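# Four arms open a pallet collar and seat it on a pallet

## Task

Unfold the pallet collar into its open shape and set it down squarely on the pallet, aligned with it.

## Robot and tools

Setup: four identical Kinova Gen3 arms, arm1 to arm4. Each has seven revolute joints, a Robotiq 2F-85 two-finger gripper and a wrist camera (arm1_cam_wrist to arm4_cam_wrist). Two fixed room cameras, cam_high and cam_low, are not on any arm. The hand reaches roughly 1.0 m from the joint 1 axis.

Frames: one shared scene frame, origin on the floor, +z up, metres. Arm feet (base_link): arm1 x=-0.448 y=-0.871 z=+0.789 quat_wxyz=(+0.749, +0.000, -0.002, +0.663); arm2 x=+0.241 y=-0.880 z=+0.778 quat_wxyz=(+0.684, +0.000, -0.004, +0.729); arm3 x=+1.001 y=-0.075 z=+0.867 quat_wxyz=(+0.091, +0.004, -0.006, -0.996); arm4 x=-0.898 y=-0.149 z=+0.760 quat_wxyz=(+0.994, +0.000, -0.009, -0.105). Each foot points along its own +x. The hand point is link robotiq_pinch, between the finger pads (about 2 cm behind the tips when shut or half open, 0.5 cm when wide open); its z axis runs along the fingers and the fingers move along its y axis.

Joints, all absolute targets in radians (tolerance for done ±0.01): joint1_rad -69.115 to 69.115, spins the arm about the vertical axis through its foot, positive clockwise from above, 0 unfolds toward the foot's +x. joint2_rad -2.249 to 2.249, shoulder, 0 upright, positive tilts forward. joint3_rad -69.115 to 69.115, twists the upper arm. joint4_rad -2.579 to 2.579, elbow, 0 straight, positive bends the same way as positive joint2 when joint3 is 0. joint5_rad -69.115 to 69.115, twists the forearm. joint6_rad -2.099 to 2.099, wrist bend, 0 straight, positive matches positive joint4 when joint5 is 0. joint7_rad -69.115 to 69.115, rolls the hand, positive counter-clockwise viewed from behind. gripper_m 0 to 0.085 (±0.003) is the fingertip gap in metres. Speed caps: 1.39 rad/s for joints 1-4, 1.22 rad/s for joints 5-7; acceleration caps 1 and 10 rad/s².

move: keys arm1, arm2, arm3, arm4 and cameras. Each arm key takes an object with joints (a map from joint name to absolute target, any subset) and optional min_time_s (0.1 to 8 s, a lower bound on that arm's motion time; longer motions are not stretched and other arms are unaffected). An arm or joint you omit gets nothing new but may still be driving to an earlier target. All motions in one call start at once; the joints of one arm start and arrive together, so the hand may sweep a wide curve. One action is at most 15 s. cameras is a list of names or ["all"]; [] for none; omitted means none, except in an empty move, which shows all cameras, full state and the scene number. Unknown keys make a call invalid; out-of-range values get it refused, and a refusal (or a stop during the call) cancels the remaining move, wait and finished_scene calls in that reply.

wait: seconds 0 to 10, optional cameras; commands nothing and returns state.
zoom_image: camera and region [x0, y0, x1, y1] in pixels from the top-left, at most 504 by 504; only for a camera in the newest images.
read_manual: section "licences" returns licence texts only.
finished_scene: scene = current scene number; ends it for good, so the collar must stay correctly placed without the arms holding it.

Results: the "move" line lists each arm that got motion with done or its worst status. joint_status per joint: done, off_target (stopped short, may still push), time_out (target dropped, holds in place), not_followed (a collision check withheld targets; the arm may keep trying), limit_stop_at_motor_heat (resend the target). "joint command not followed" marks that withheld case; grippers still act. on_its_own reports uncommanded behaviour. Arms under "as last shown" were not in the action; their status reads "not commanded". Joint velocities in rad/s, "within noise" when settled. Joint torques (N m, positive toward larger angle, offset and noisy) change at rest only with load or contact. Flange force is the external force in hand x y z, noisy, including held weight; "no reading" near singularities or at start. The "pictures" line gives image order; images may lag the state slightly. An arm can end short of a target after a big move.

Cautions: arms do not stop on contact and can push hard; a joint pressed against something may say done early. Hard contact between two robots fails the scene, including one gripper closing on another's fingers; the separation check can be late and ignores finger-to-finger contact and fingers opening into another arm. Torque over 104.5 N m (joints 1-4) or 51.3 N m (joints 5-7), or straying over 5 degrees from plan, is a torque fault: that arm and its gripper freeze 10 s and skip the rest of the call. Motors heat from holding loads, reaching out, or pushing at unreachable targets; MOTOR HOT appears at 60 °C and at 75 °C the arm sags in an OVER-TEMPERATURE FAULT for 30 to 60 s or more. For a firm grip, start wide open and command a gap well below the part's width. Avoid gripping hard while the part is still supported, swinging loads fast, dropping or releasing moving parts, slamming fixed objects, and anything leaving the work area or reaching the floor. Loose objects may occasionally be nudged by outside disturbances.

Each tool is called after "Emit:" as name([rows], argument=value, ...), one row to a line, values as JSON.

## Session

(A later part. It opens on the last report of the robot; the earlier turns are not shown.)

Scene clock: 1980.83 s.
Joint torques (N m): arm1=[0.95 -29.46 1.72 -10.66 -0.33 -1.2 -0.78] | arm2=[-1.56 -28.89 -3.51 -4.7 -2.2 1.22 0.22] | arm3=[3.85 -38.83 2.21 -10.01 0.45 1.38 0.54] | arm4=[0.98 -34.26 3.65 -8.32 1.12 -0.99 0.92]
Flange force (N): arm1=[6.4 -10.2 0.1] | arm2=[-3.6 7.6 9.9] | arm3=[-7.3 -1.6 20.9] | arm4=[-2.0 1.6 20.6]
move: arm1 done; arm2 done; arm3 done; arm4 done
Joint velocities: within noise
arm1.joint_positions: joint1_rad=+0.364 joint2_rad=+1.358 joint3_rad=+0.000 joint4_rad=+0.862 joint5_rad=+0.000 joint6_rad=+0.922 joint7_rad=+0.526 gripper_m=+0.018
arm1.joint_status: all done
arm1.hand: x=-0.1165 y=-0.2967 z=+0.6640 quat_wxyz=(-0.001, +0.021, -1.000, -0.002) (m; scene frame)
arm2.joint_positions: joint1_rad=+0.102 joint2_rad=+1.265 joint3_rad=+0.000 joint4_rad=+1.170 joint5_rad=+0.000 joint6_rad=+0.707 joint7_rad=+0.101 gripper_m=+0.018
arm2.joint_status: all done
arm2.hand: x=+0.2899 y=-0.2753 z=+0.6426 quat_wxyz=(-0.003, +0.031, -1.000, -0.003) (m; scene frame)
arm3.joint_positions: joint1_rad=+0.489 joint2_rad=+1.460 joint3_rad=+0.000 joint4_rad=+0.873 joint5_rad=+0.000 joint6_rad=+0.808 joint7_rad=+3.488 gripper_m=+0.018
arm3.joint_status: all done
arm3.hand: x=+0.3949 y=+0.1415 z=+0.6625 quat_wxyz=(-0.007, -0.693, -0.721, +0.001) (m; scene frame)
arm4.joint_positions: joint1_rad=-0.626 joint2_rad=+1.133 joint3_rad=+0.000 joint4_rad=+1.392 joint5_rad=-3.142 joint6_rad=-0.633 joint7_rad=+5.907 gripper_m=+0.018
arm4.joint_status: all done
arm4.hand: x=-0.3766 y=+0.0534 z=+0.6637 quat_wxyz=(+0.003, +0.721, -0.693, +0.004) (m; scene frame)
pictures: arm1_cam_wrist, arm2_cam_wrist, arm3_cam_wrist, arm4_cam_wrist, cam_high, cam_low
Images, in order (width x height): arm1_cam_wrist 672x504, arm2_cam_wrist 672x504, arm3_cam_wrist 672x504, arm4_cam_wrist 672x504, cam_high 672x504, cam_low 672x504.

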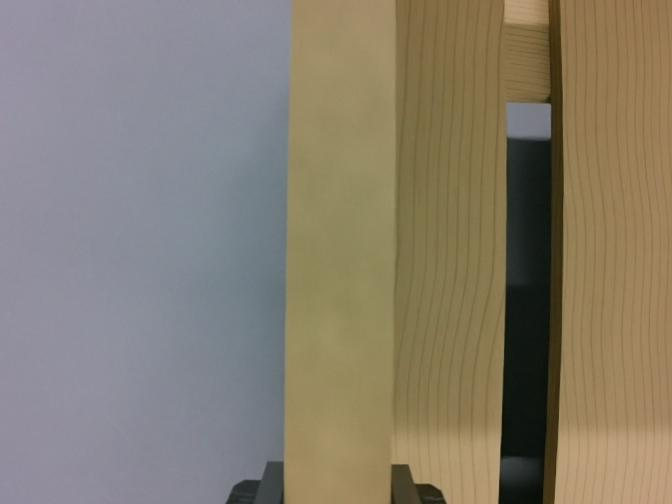

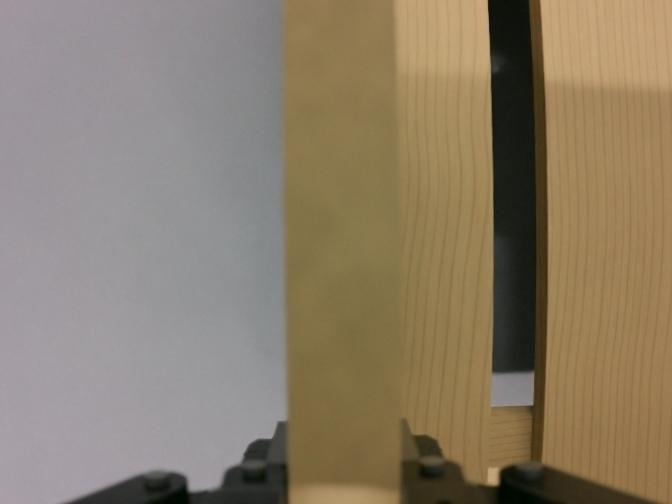

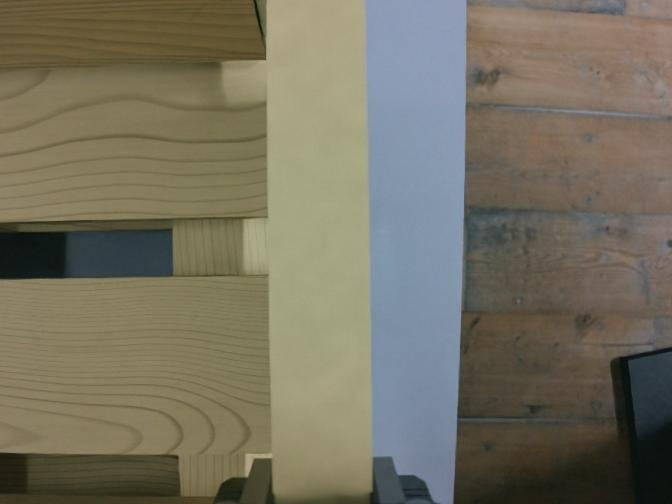

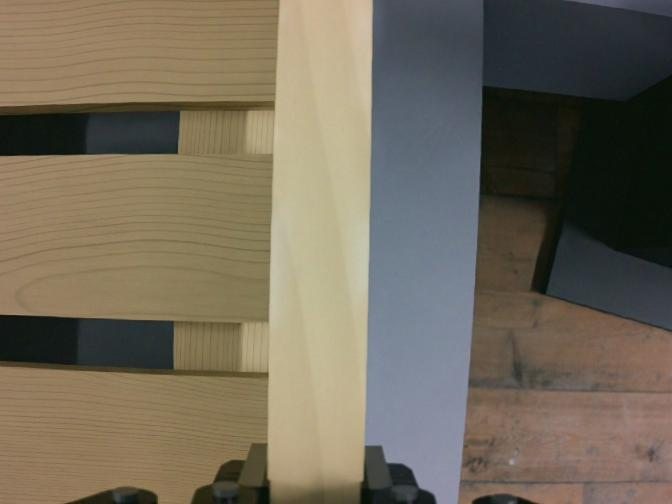

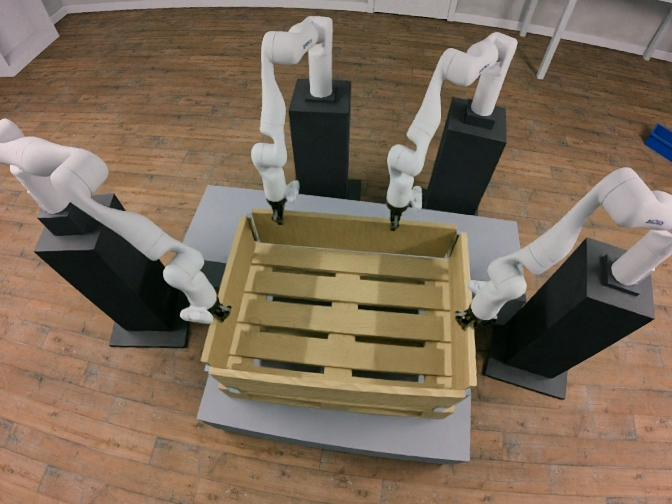

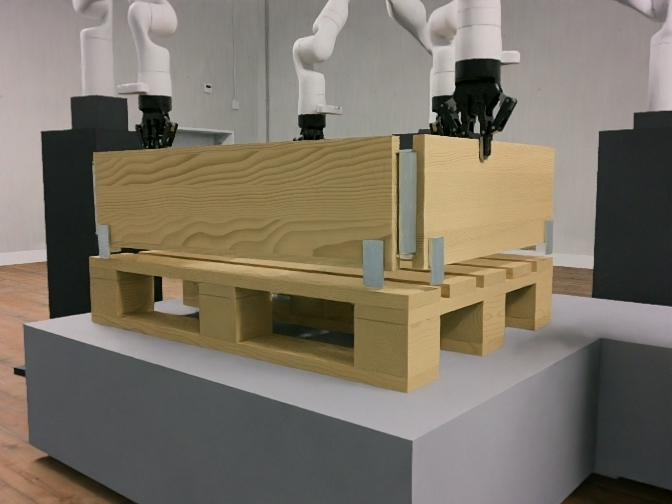

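Emit:
move(arm1={"joints":{"joint1_rad":0.3663,"joint2_rad":1.3778,"joint3_rad":0,"joint4_rad":0.8648,"joint5_rad":0,"joint6_rad":0.8990,"joint7_rad":0.5233},"min_time_s":1.8}, arm2={"joints":{"joint1_rad":0.1022,"joint2_rad":1.2839,"joint3_rad":0,"joint4_rad":1.1831,"joint5_rad":0,"joint6_rad":0.6746,"joint7_rad":0.0958},"min_time_s":1.8}, arm3={"joints":{"joint1_rad":0.4800,"joint2_rad":1.4860,"joint3_rad":0,"joint4_rad":0.8612,"joint5_rad":0,"joint6_rad":0.7944,"joint7_rad":3.4789},"min_time_s":1.8}, arm4={"joints":{"joint1_rad":-0.6234,"joint2_rad":1.1595,"joint3_rad":0,"joint4_rad":1.3872,"joint5_rad":-3.1416,"joint6_rad":-0.6114,"joint7_rad":5.9098},"min_time_s":1.8}, cameras=["all"])

Emit:
zoom_image(camera="cam_low", region=[350, 225, 470, 315])

Emit:
zoom_image(camera="cam_low", region=[80, 210, 180, 285])

Emit:
zoom_image(camera="cam_low", region=[500, 205, 600, 280])

Emit:
zoom_image(camera="cam_high", region=[195, 350, 295, 425])

Emit:
zoom_image(camera="cam_high", region=[395, 360, 495, 435])

Scene clock: 2021.27 s.
Joint torques (N m): arm1=[1.94 -34.28 2.13 -10.03 -0.5 1.03 -0.99] | arm2=[0.33 -18.5 -2.57 -1.29 -2.09 0.79 -0.01] | arm3=[-5.78 -28.24 -4.94 -12.93 -1.99 -3.97 0.67] | arm4=[-2.99 -14.67 0.65 -9.88 0.85 5.05 0.87]
Flange force (N): arm1=[4.2 -4.5 11.7] | arm2=[-0.9 8.1 -7.6] | arm3=[-1.1 22.7 -9.8] | arm4=[10.3 15.5 -27.6]
move: arm1 done; arm2 done; arm3 done; arm4 done
Joint velocities: within noise
arm1.joint_positions: joint1_rad=+0.366 joint2_rad=+1.378 joint3_rad=+0.000 joint4_rad=+0.865 joint5_rad=+0.000 joint6_rad=+0.899 joint7_rad=+0.523 gripper_m=+0.018
arm1.joint_status: all done
arm1.hand: x=-0.1165 y=-0.2999 z=+0.6499 quat_wxyz=(-0.001, +0.018, -1.000, -0.001) (m; scene frame)
arm2.joint_positions: joint1_rad=+0.102 joint2_rad=+1.284 joint3_rad=+0.000 joint4_rad=+1.183 joint5_rad=+0.000 joint6_rad=+0.675 joint7_rad=+0.096 gripper_m=+0.018
arm2.joint_status: all done
arm2.hand: x=+0.2899 y=-0.2806 z=+0.6285 quat_wxyz=(-0.003, +0.028, -1.000, -0.003) (m; scene frame)
arm3.joint_positions: joint1_rad=+0.480 joint2_rad=+1.486 joint3_rad=+0.000 joint4_rad=+0.861 joint5_rad=+0.000 joint6_rad=+0.794 joint7_rad=+3.479 gripper_m=+0.018
arm3.joint_status: all done
arm3.hand: x=+0.3950 y=+0.1354 z=+0.6486 quat_wxyz=(-0.007, -0.693, -0.721, +0.001) (m; scene frame)
arm4.joint_positions: joint1_rad=-0.623 joint2_rad=+1.159 joint3_rad=+0.000 joint4_rad=+1.387 joint5_rad=-3.142 joint6_rad=-0.611 joint7_rad=+5.910 gripper_m=+0.018
arm4.joint_status: all done
arm4.hand: x=-0.3766 y=+0.0513 z=+0.6494 quat_wxyz=(+0.003, +0.721, -0.693, +0.004) (m; scene frame)
pictures: arm1_cam_wrist, arm2_cam_wrist, arm3_cam_wrist, arm4_cam_wrist, cam_high, cam_low
Images, in order (width x height): arm1_cam_wrist 672x504, arm2_cam_wrist 672x504, arm3_cam_wrist 672x504, arm4_cam_wrist 672x504, cam_high 672x504, cam_low 672x504.

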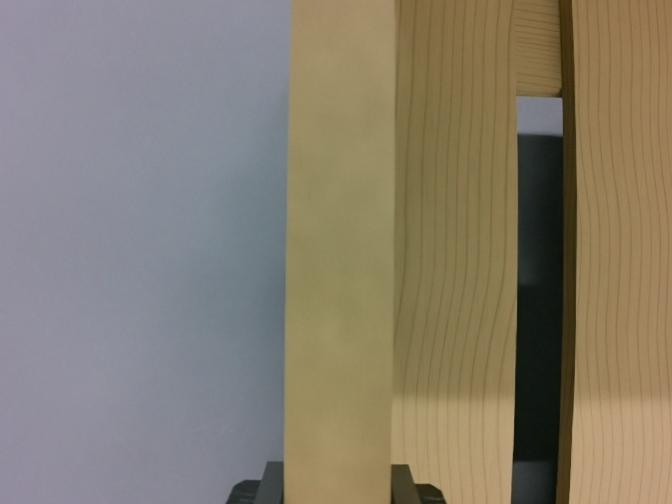

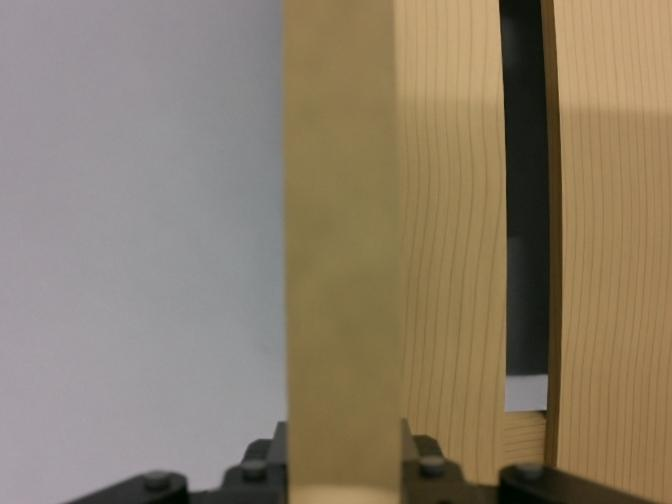

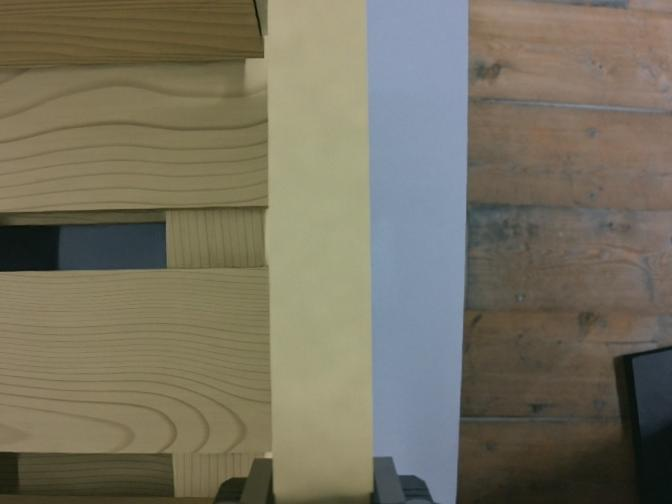

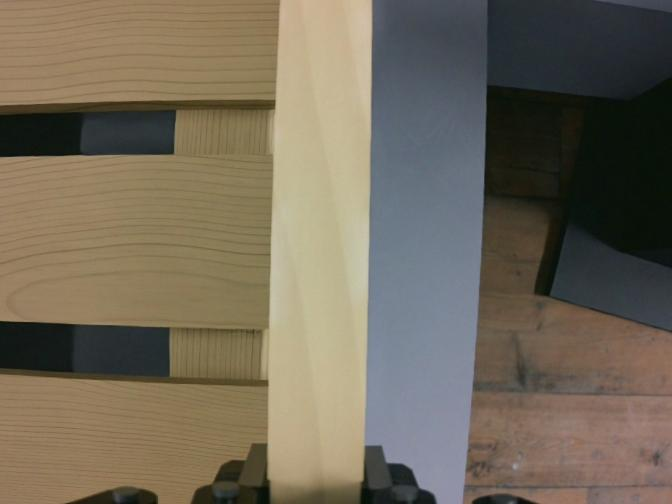

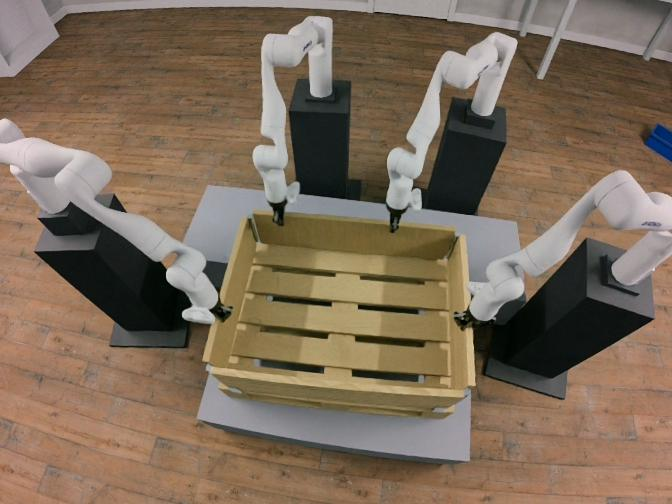

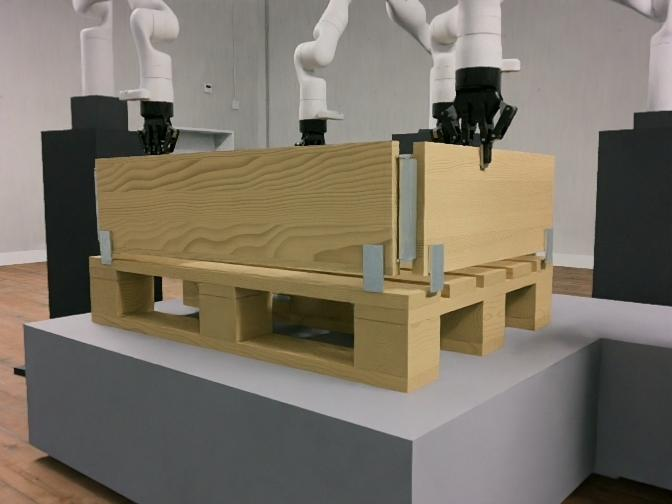

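Scaled by 4.200 from the camera's 672x504 image, which has a finer 960x720 frame.

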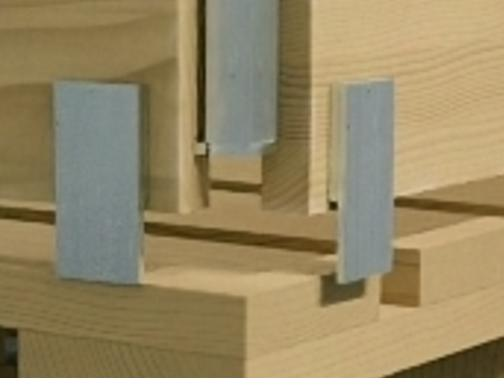

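Scaled by 5.040 from the camera's 672x504 image, which has a finer 960x720 frame.

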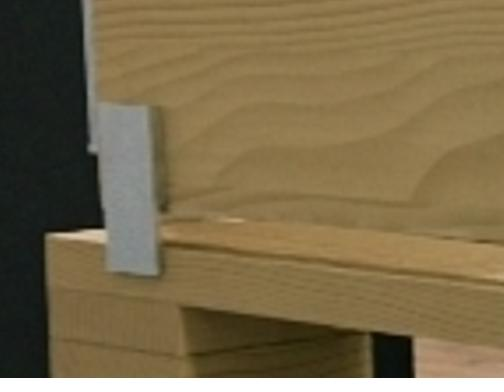

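Scaled by 5.040 from the camera's 672x504 image, which has a finer 960x720 frame.

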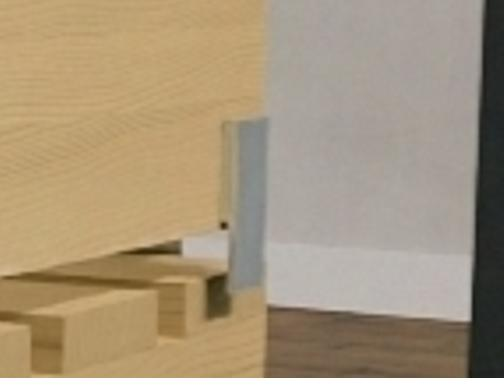

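Scaled by 5.040 from the camera's 672x504 image, which has a finer 960x720 frame.

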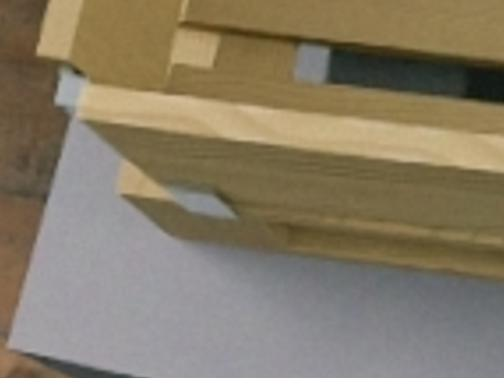

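Scaled by 5.040 from the camera's 672x504 image, which has a finer 960x720 frame.

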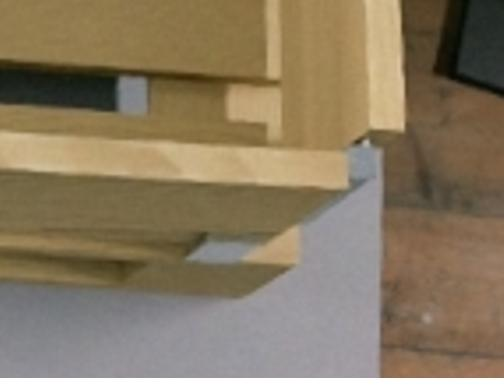

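Emit:
move(arm1={"joints":{"joint1_rad":0.3647,"joint2_rad":1.3748,"joint3_rad":0,"joint4_rad":0.8566,"joint5_rad":0,"joint6_rad":0.9102,"joint7_rad":0.5184},"min_time_s":1.0}, arm2={"joints":{"joint1_rad":0.1022,"joint2_rad":1.2775,"joint3_rad":0,"joint4_rad":1.1822,"joint5_rad":0,"joint6_rad":0.6819,"joint7_rad":0.0925},"min_time_s":1.0}, arm3={"joints":{"joint1_rad":0.4807,"joint2_rad":1.4774,"joint3_rad":0,"joint4_rad":0.8677,"joint5_rad":0,"joint6_rad":0.7965,"joint7_rad":3.4796},"min_time_s":1.0}, arm4={"joints":{"joint1_rad":-0.6282,"joint2_rad":1.1528,"joint3_rad":0,"joint4_rad":1.3858,"joint5_rad":-3.1416,"joint6_rad":-0.6195,"joint7_rad":5.9050},"min_time_s":1.0})

Emit:
move(arm1={"joints":{"joint1_rad":0.3647,"joint2_rad":1.3984,"joint3_rad":0,"joint4_rad":0.8425,"joint5_rad":0,"joint6_rad":0.9007,"joint7_rad":0.5184},"min_time_s":1.5}, arm2={"joints":{"joint1_rad":0.1022,"joint2_rad":1.3018,"joint3_rad":0,"joint4_rad":1.1696,"joint5_rad":0,"joint6_rad":0.6702,"joint7_rad":0.0925},"min_time_s":1.5}, arm3={"joints":{"joint1_rad":0.4807,"joint2_rad":1.5038,"joint3_rad":0,"joint4_rad":0.8453,"joint5_rad":0,"joint6_rad":0.7925,"joint7_rad":3.4796},"min_time_s":1.5}, arm4={"joints":{"joint1_rad":-0.6282,"joint2_rad":1.1767,"joint3_rad":0,"joint4_rad":1.3772,"joint5_rad":-3.1416,"joint6_rad":-0.6042,"joint7_rad":5.9050},"min_time_s":1.5}, cameras=["cam_low","cam_high"])

Emit:
zoom_image(camera="cam_low", region=[350, 225, 470, 315])

Emit:
zoom_image(camera="cam_low", region=[80, 210, 180, 285])

Emit:
zoom_image(camera="cam_low", region=[500, 205, 600, 280])

Scene clock: 2081.27 s.
Joint torques (N m): arm1=[0.99 -30.38 1.76 -10.8 -0.4 -1.05 -0.85] | arm2=[-1.17 -28.62 -3.13 -5.13 -2.07 0.6 0.19] | arm3=[2.84 -39.62 1.3 -10.57 0.03 1 0.42] | arm4=[1.19 -34.27 3.94 -8.61 1.22 -0.63 0.91]
Flange force (N): arm1=[6.2 -10.0 1.6] | arm2=[-2.8 6.3 8.5] | arm3=[-6.0 -0.2 21.4] | arm4=[-2.0 2.8 19.7]
move: arm1 done; arm2 done; arm3 done; arm4 done
Joint velocities: within noise
arm1.joint_positions: joint1_rad=+0.365 joint2_rad=+1.375 joint3_rad=+0.000 joint4_rad=+0.857 joint5_rad=+0.000 joint6_rad=+0.910 joint7_rad=+0.518 gripper_m=+0.018
arm1.joint_status: all done
arm1.hand: x=-0.1165 y=-0.2976 z=+0.6539 quat_wxyz=(-0.001, +0.016, -1.000, -0.002) (m; scene frame)
arm2.joint_positions: joint1_rad=+0.102 joint2_rad=+1.277 joint3_rad=+0.000 joint4_rad=+1.182 joint5_rad=+0.000 joint6_rad=+0.682 joint7_rad=+0.093 gripper_m=+0.018
arm2.joint_status: all done
arm2.hand: x=+0.2900 y=-0.2796 z=+0.6325 quat_wxyz=(-0.003, +0.027, -1.000, -0.003) (m; scene frame)
arm3.joint_positions: joint1_rad=+0.481 joint2_rad=+1.477 joint3_rad=+0.000 joint4_rad=+0.868 joint5_rad=+0.000 joint6_rad=+0.796 joint7_rad=+3.480 gripper_m=+0.018
arm3.joint_status: all done
arm3.hand: x=+0.3950 y=+0.1358 z=+0.6526 quat_wxyz=(-0.007, -0.693, -0.721, +0.001) (m; scene frame)
arm4.joint_positions: joint1_rad=-0.628 joint2_rad=+1.153 joint3_rad=+0.000 joint4_rad=+1.386 joint5_rad=-3.142 joint6_rad=-0.619 joint7_rad=+5.905 gripper_m=+0.018
arm4.joint_status: all done
arm4.hand: x=-0.3769 y=+0.0543 z=+0.6534 quat_wxyz=(+0.003, +0.721, -0.693, +0.004) (m; scene frame)
pictures: none

Scene clock: 2083.07 s.
Joint torques (N m): arm1=[-1 -30.23 -0.03 -9.35 -1.22 0 -0.85] | arm2=[-3.6 -26.71 -5.49 -5.24 -2.76 0.18 0.13] | arm3=[2 -38.13 0.48 -9.91 -0.34 1 0.39] | arm4=[0.75 -34.38 3.35 -7.61 0.9 -1.24 0.89]
Flange force (N): arm1=[1.3 -7.9 3.5] | arm2=[-6.5 3.1 4.0] | arm3=[-4.6 -0.2 19.2] | arm4=[-1.8 0.8 21.1]
move: arm1 done; arm2 done; arm3 done; arm4 done
Joint velocities: within noise
arm1.joint_positions: joint1_rad=+0.365 joint2_rad=+1.398 joint3_rad=+0.000 joint4_rad=+0.843 joint5_rad=+0.000 joint6_rad=+0.901 joint7_rad=+0.518 gripper_m=+0.018
arm1.joint_status: all done
arm1.hand: x=-0.1165 y=-0.2976 z=+0.6418 quat_wxyz=(-0.001, +0.016, -1.000, -0.002) (m; scene frame)
arm2.joint_positions: joint1_rad=+0.102 joint2_rad=+1.302 joint3_rad=+0.000 joint4_rad=+1.170 joint5_rad=+0.000 joint6_rad=+0.670 joint7_rad=+0.092 gripper_m=+0.018
arm2.joint_status: all done
arm2.hand: x=+0.2900 y=-0.2796 z=+0.6204 quat_wxyz=(-0.003, +0.027, -1.000, -0.003) (m; scene frame)
arm3.joint_positions: joint1_rad=+0.481 joint2_rad=+1.504 joint3_rad=+0.000 joint4_rad=+0.845 joint5_rad=+0.000 joint6_rad=+0.792 joint7_rad=+3.480 gripper_m=+0.018
arm3.joint_status: all done
arm3.hand: x=+0.3951 y=+0.1357 z=+0.6407 quat_wxyz=(-0.007, -0.693, -0.721, +0.001) (m; scene frame)
arm4.joint_positions: joint1_rad=-0.628 joint2_rad=+1.177 joint3_rad=+0.000 joint4_rad=+1.377 joint5_rad=-3.142 joint6_rad=-0.604 joint7_rad=+5.905 gripper_m=+0.018
arm4.joint_status: all done
arm4.hand: x=-0.3766 y=+0.0542 z=+0.6415 quat_wxyz=(+0.003, +0.721, -0.693, +0.004) (m; scene frame)
pictures: cam_high, cam_low
Images, in order (width x height): cam_high 672x504, cam_low 672x504.

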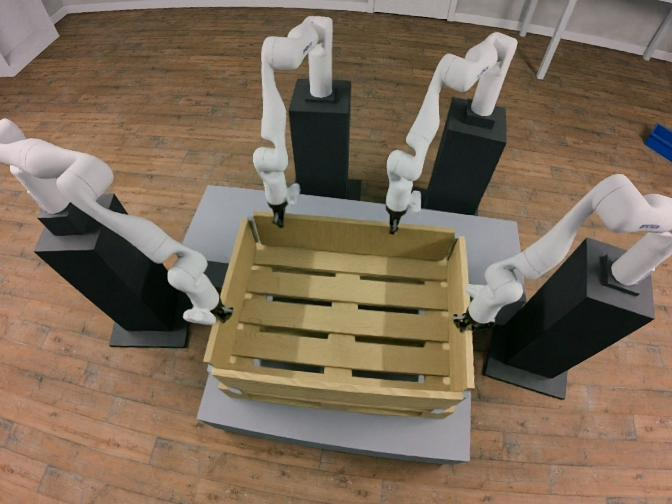

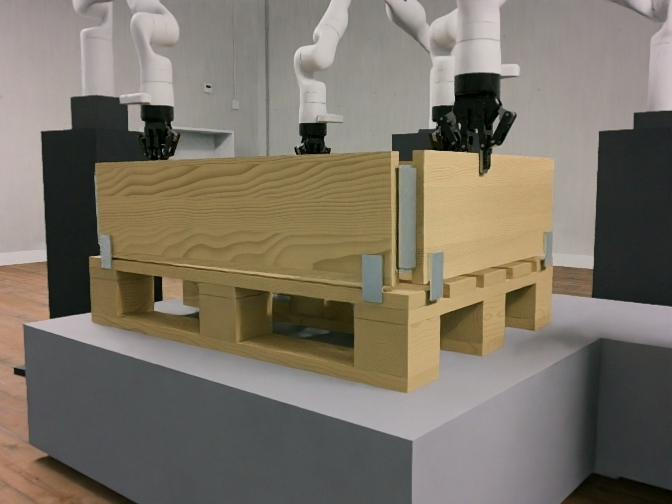

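Scaled by 4.200 from the camera's 672x504 image, which has a finer 960x720 frame.

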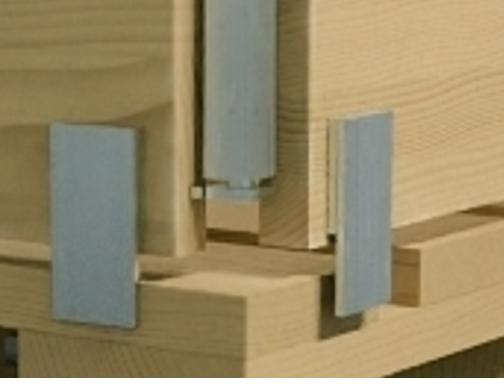

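Scaled by 5.040 from the camera's 672x504 image, which has a finer 960x720 frame.

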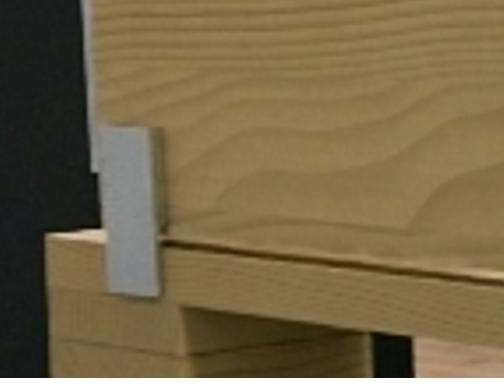

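Scaled by 5.040 from the camera's 672x504 image, which has a finer 960x720 frame.

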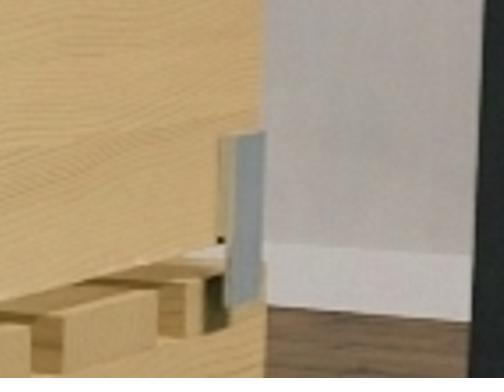

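Emit:
move(arm1={"joints":{"joint1_rad":0.3647,"joint2_rad":1.4202,"joint3_rad":0,"joint4_rad":0.8281,"joint5_rad":0,"joint6_rad":0.8933,"joint7_rad":0.5184},"min_time_s":1.8}, arm2={"joints":{"joint1_rad":0.1022,"joint2_rad":1.3241,"joint3_rad":0,"joint4_rad":1.1570,"joint5_rad":0,"joint6_rad":0.6605,"joint7_rad":0.0925},"min_time_s":1.8}, arm3={"joints":{"joint1_rad":0.4807,"joint2_rad":1.5286,"joint3_rad":0,"joint4_rad":0.8231,"joint5_rad":0,"joint6_rad":0.7899,"joint7_rad":3.4796},"min_time_s":1.8}, arm4={"joints":{"joint1_rad":-0.6282,"joint2_rad":1.1991,"joint3_rad":0,"joint4_rad":1.3682,"joint5_rad":-3.1416,"joint6_rad":-0.5908,"joint7_rad":5.9050},"min_time_s":1.8}, cameras=["cam_low","cam_high"])

Emit:
zoom_image(camera="cam_low", region=[350, 225, 470, 315])

Emit:
zoom_image(camera="cam_low", region=[80, 210, 180, 285])

Emit:
zoom_image(camera="cam_low", region=[500, 205, 600, 280])

Scene clock: 2104.07 s.
Joint torques (N m): arm1=[-0.71 -32.98 0.61 -9.9 -0.84 0.53 -0.8] | arm2=[-2 -32.37 -3.7 -6.38 -2.03 0.77 0.26] | arm3=[10.28 -4.78 6 -9.12 1.98 -8.11 0.28] | arm4=[1.41 -29.07 4.4 -10.28 1.23 2.08 0.74]
Flange force (N): arm1=[1.5 -7.3 8.3] | arm2=[-3.8 4.3 14.7] | arm3=[-28.4 25.6 -57.0] | arm4=[0.6 10.3 3.9]
move: arm1 done; arm2 done; arm3 done; arm4 done
Joint velocities: within noise
arm1.joint_positions: joint1_rad=+0.365 joint2_rad=+1.420 joint3_rad=+0.000 joint4_rad=+0.828 joint5_rad=+0.000 joint6_rad=+0.893 joint7_rad=+0.518 gripper_m=+0.018
arm1.joint_status: all done
arm1.hand: x=-0.1165 y=-0.2976 z=+0.6309 quat_wxyz=(-0.001, +0.016, -1.000, -0.001) (m; scene frame)
arm2.joint_positions: joint1_rad=+0.102 joint2_rad=+1.324 joint3_rad=+0.000 joint4_rad=+1.157 joint5_rad=+0.000 joint6_rad=+0.660 joint7_rad=+0.093 gripper_m=+0.018
arm2.joint_status: all done
arm2.hand: x=+0.2901 y=-0.2795 z=+0.6094 quat_wxyz=(-0.003, +0.027, -1.000, -0.003) (m; scene frame)
arm3.joint_positions: joint1_rad=+0.481 joint2_rad=+1.529 joint3_rad=+0.000 joint4_rad=+0.823 joint5_rad=+0.000 joint6_rad=+0.790 joint7_rad=+3.480 gripper_m=+0.018
arm3.joint_status: all done
arm3.hand: x=+0.3952 y=+0.1355 z=+0.6297 quat_wxyz=(-0.007, -0.693, -0.721, +0.001) (m; scene frame)
arm4.joint_positions: joint1_rad=-0.628 joint2_rad=+1.199 joint3_rad=+0.000 joint4_rad=+1.368 joint5_rad=-3.142 joint6_rad=-0.591 joint7_rad=+5.905 gripper_m=+0.018
arm4.joint_status: all done
arm4.hand: x=-0.3764 y=+0.0542 z=+0.6305 quat_wxyz=(+0.003, +0.721, -0.693, +0.004) (m; scene frame)
pictures: cam_high, cam_low
Images, in order (width x height): cam_high 672x504, cam_low 672x504.

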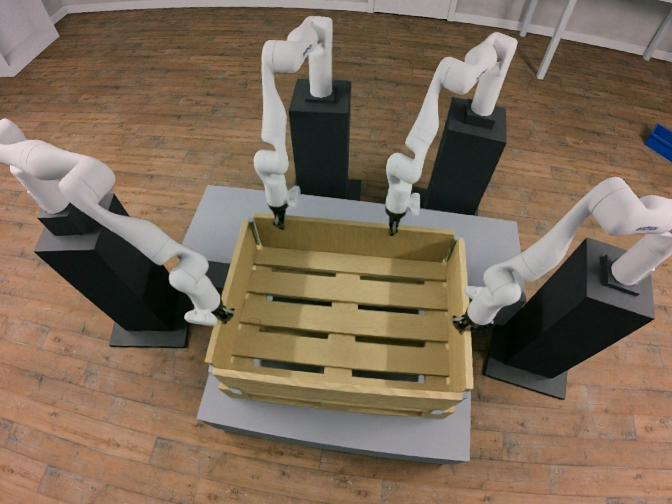

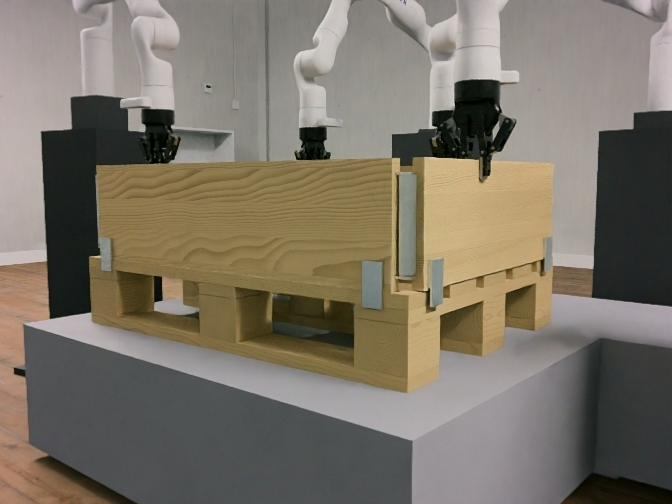

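Scaled by 4.200 from the camera's 672x504 image, which has a finer 960x720 frame.

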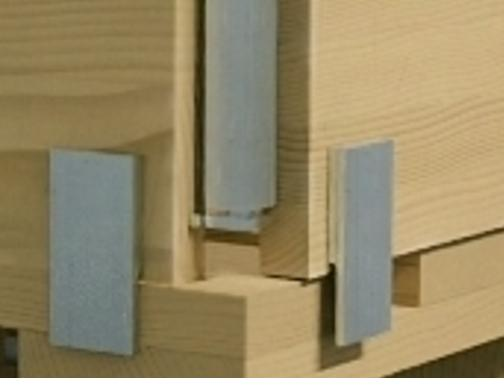

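Scaled by 5.040 from the camera's 672x504 image, which has a finer 960x720 frame.

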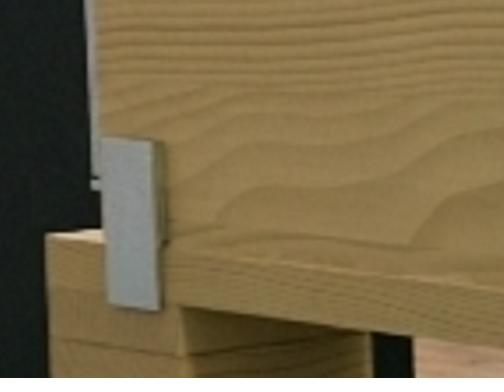

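Scaled by 5.040 from the camera's 672x504 image, which has a finer 960x720 frame.

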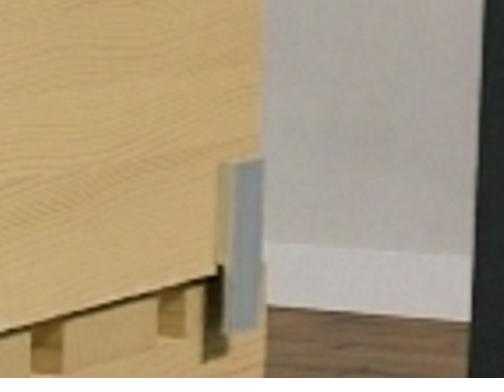

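Emit:
move(arm1={"joints":{"joint2_rad":1.4284,"joint4_rad":0.8225,"joint6_rad":0.8907},"min_time_s":1.0}, arm2={"joints":{"joint2_rad":1.3345,"joint4_rad":1.1509,"joint6_rad":0.6562},"min_time_s":1.0}, arm3={"joints":{"joint2_rad":1.5196,"joint4_rad":0.8313,"joint6_rad":0.7907},"min_time_s":1.0}, arm4={"joints":{"joint2_rad":1.2021,"joint4_rad":1.3669,"joint6_rad":-0.5891},"min_time_s":1.0}, cameras=["all"])

Emit:
zoom_image(camera="cam_low", region=[350, 205, 602, 325])

Scene clock: 2117.77 s.
Joint torques (N m): arm1=[-2.52 -24.45 -0.64 -7.97 -1.28 -0.75 -1.04] | arm2=[-4.77 -22.9 -6.23 -2.39 -2.92 1.22 0.02] | arm3=[4.13 -42.26 1.77 -11.28 0.03 1.04 0.49] | arm4=[0.51 -29.36 3.55 -7.32 1.03 -0.32 0.73]
Flange force (N): arm1=[0.4 -11.4 -7.2] | arm2=[-9.2 6.9 0.4] | arm3=[-7.8 -1.5 25.7] | arm4=[0.1 4.0 9.7]
move: arm1 done; arm2 done; arm3 done; arm4 done
Joint velocities: within noise
arm1.joint_positions: joint1_rad=+0.365 joint2_rad=+1.428 joint3_rad=+0.000 joint4_rad=+0.822 joint5_rad=+0.000 joint6_rad=+0.891 joint7_rad=+0.518 gripper_m=+0.018
arm1.joint_status: all done
arm1.hand: x=-0.1164 y=-0.2975 z=+0.6269 quat_wxyz=(-0.001, +0.016, -1.000, -0.002) (m; scene frame)
arm2.joint_positions: joint1_rad=+0.102 joint2_rad=+1.335 joint3_rad=+0.000 joint4_rad=+1.151 joint5_rad=+0.000 joint6_rad=+0.656 joint7_rad=+0.093 gripper_m=+0.018
arm2.joint_status: all done
arm2.hand: x=+0.2901 y=-0.2795 z=+0.6043 quat_wxyz=(-0.003, +0.027, -1.000, -0.003) (m; scene frame)
arm3.joint_positions: joint1_rad=+0.481 joint2_rad=+1.520 joint3_rad=+0.000 joint4_rad=+0.831 joint5_rad=+0.000 joint6_rad=+0.791 joint7_rad=+3.480 gripper_m=+0.018
arm3.joint_status: all done
arm3.hand: x=+0.3952 y=+0.1356 z=+0.6336 quat_wxyz=(-0.007, -0.693, -0.721, +0.001) (m; scene frame)
arm4.joint_positions: joint1_rad=-0.628 joint2_rad=+1.202 joint3_rad=+0.000 joint4_rad=+1.367 joint5_rad=-3.142 joint6_rad=-0.589 joint7_rad=+5.905 gripper_m=+0.018
arm4.joint_status: all done
arm4.hand: x=-0.3764 y=+0.0542 z=+0.6290 quat_wxyz=(+0.003, +0.721, -0.693, +0.004) (m; scene frame)
pictures: arm1_cam_wrist, arm2_cam_wrist, arm3_cam_wrist, arm4_cam_wrist, cam_high, cam_low
Images, in order (width x height): arm1_cam_wrist 672x504, arm2_cam_wrist 672x504, arm3_cam_wrist 672x504, arm4_cam_wrist 672x504, cam_high 672x504, cam_low 672x504.

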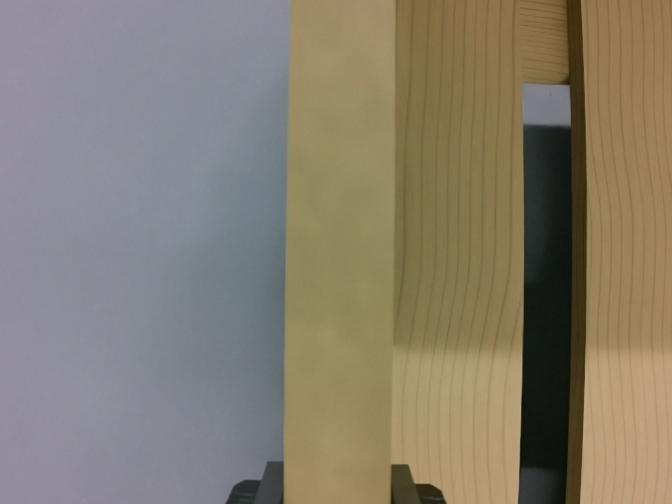

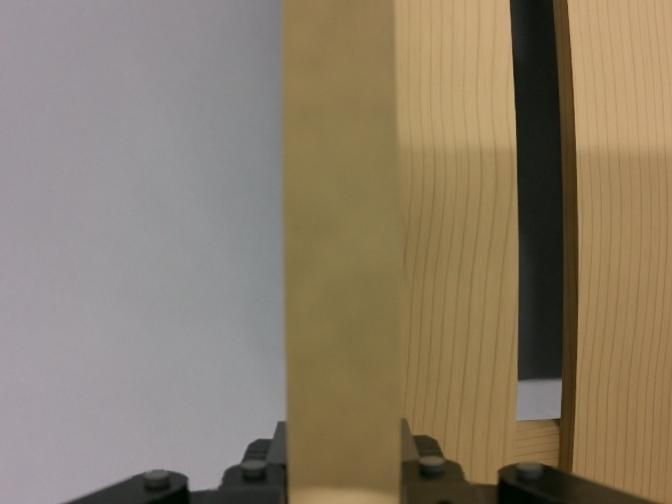

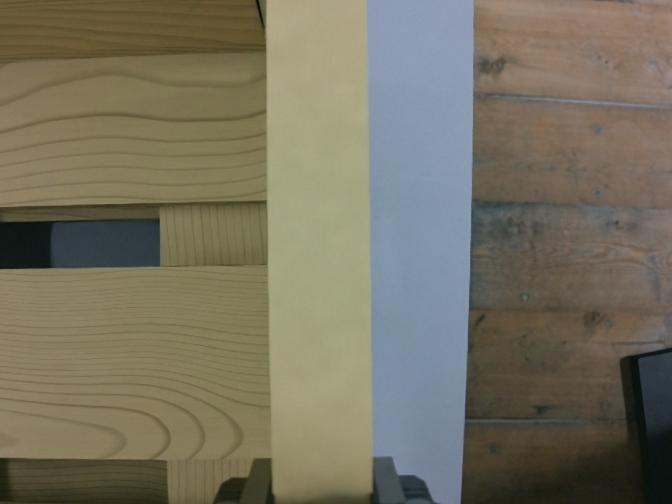

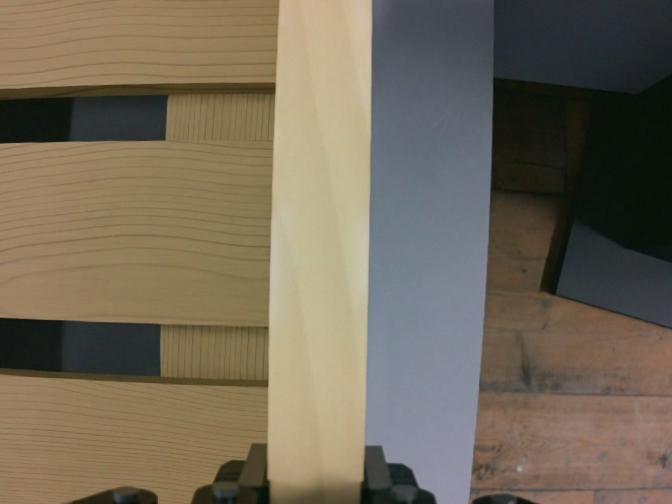

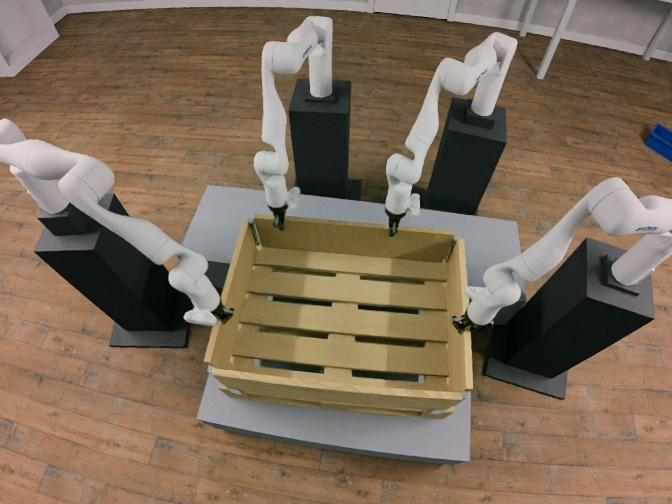

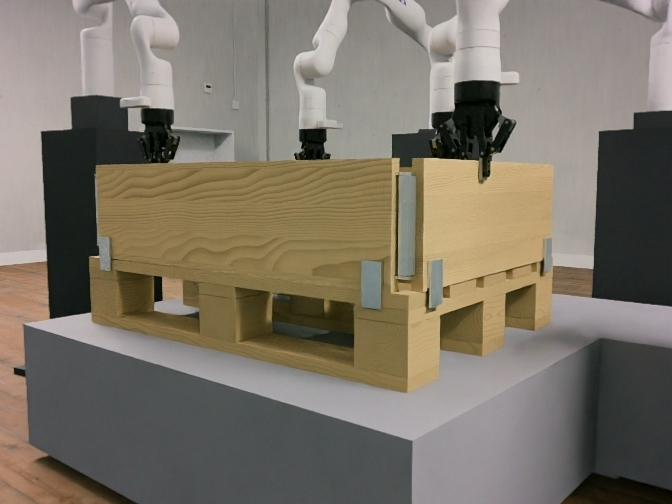

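Scaled by 2.000 from the camera's 672x504 image, which has a finer 960x720 frame.

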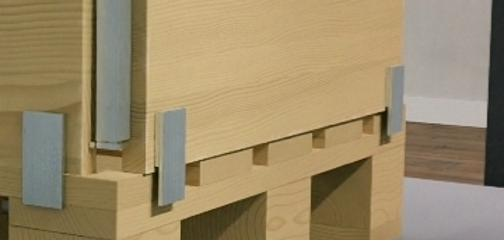

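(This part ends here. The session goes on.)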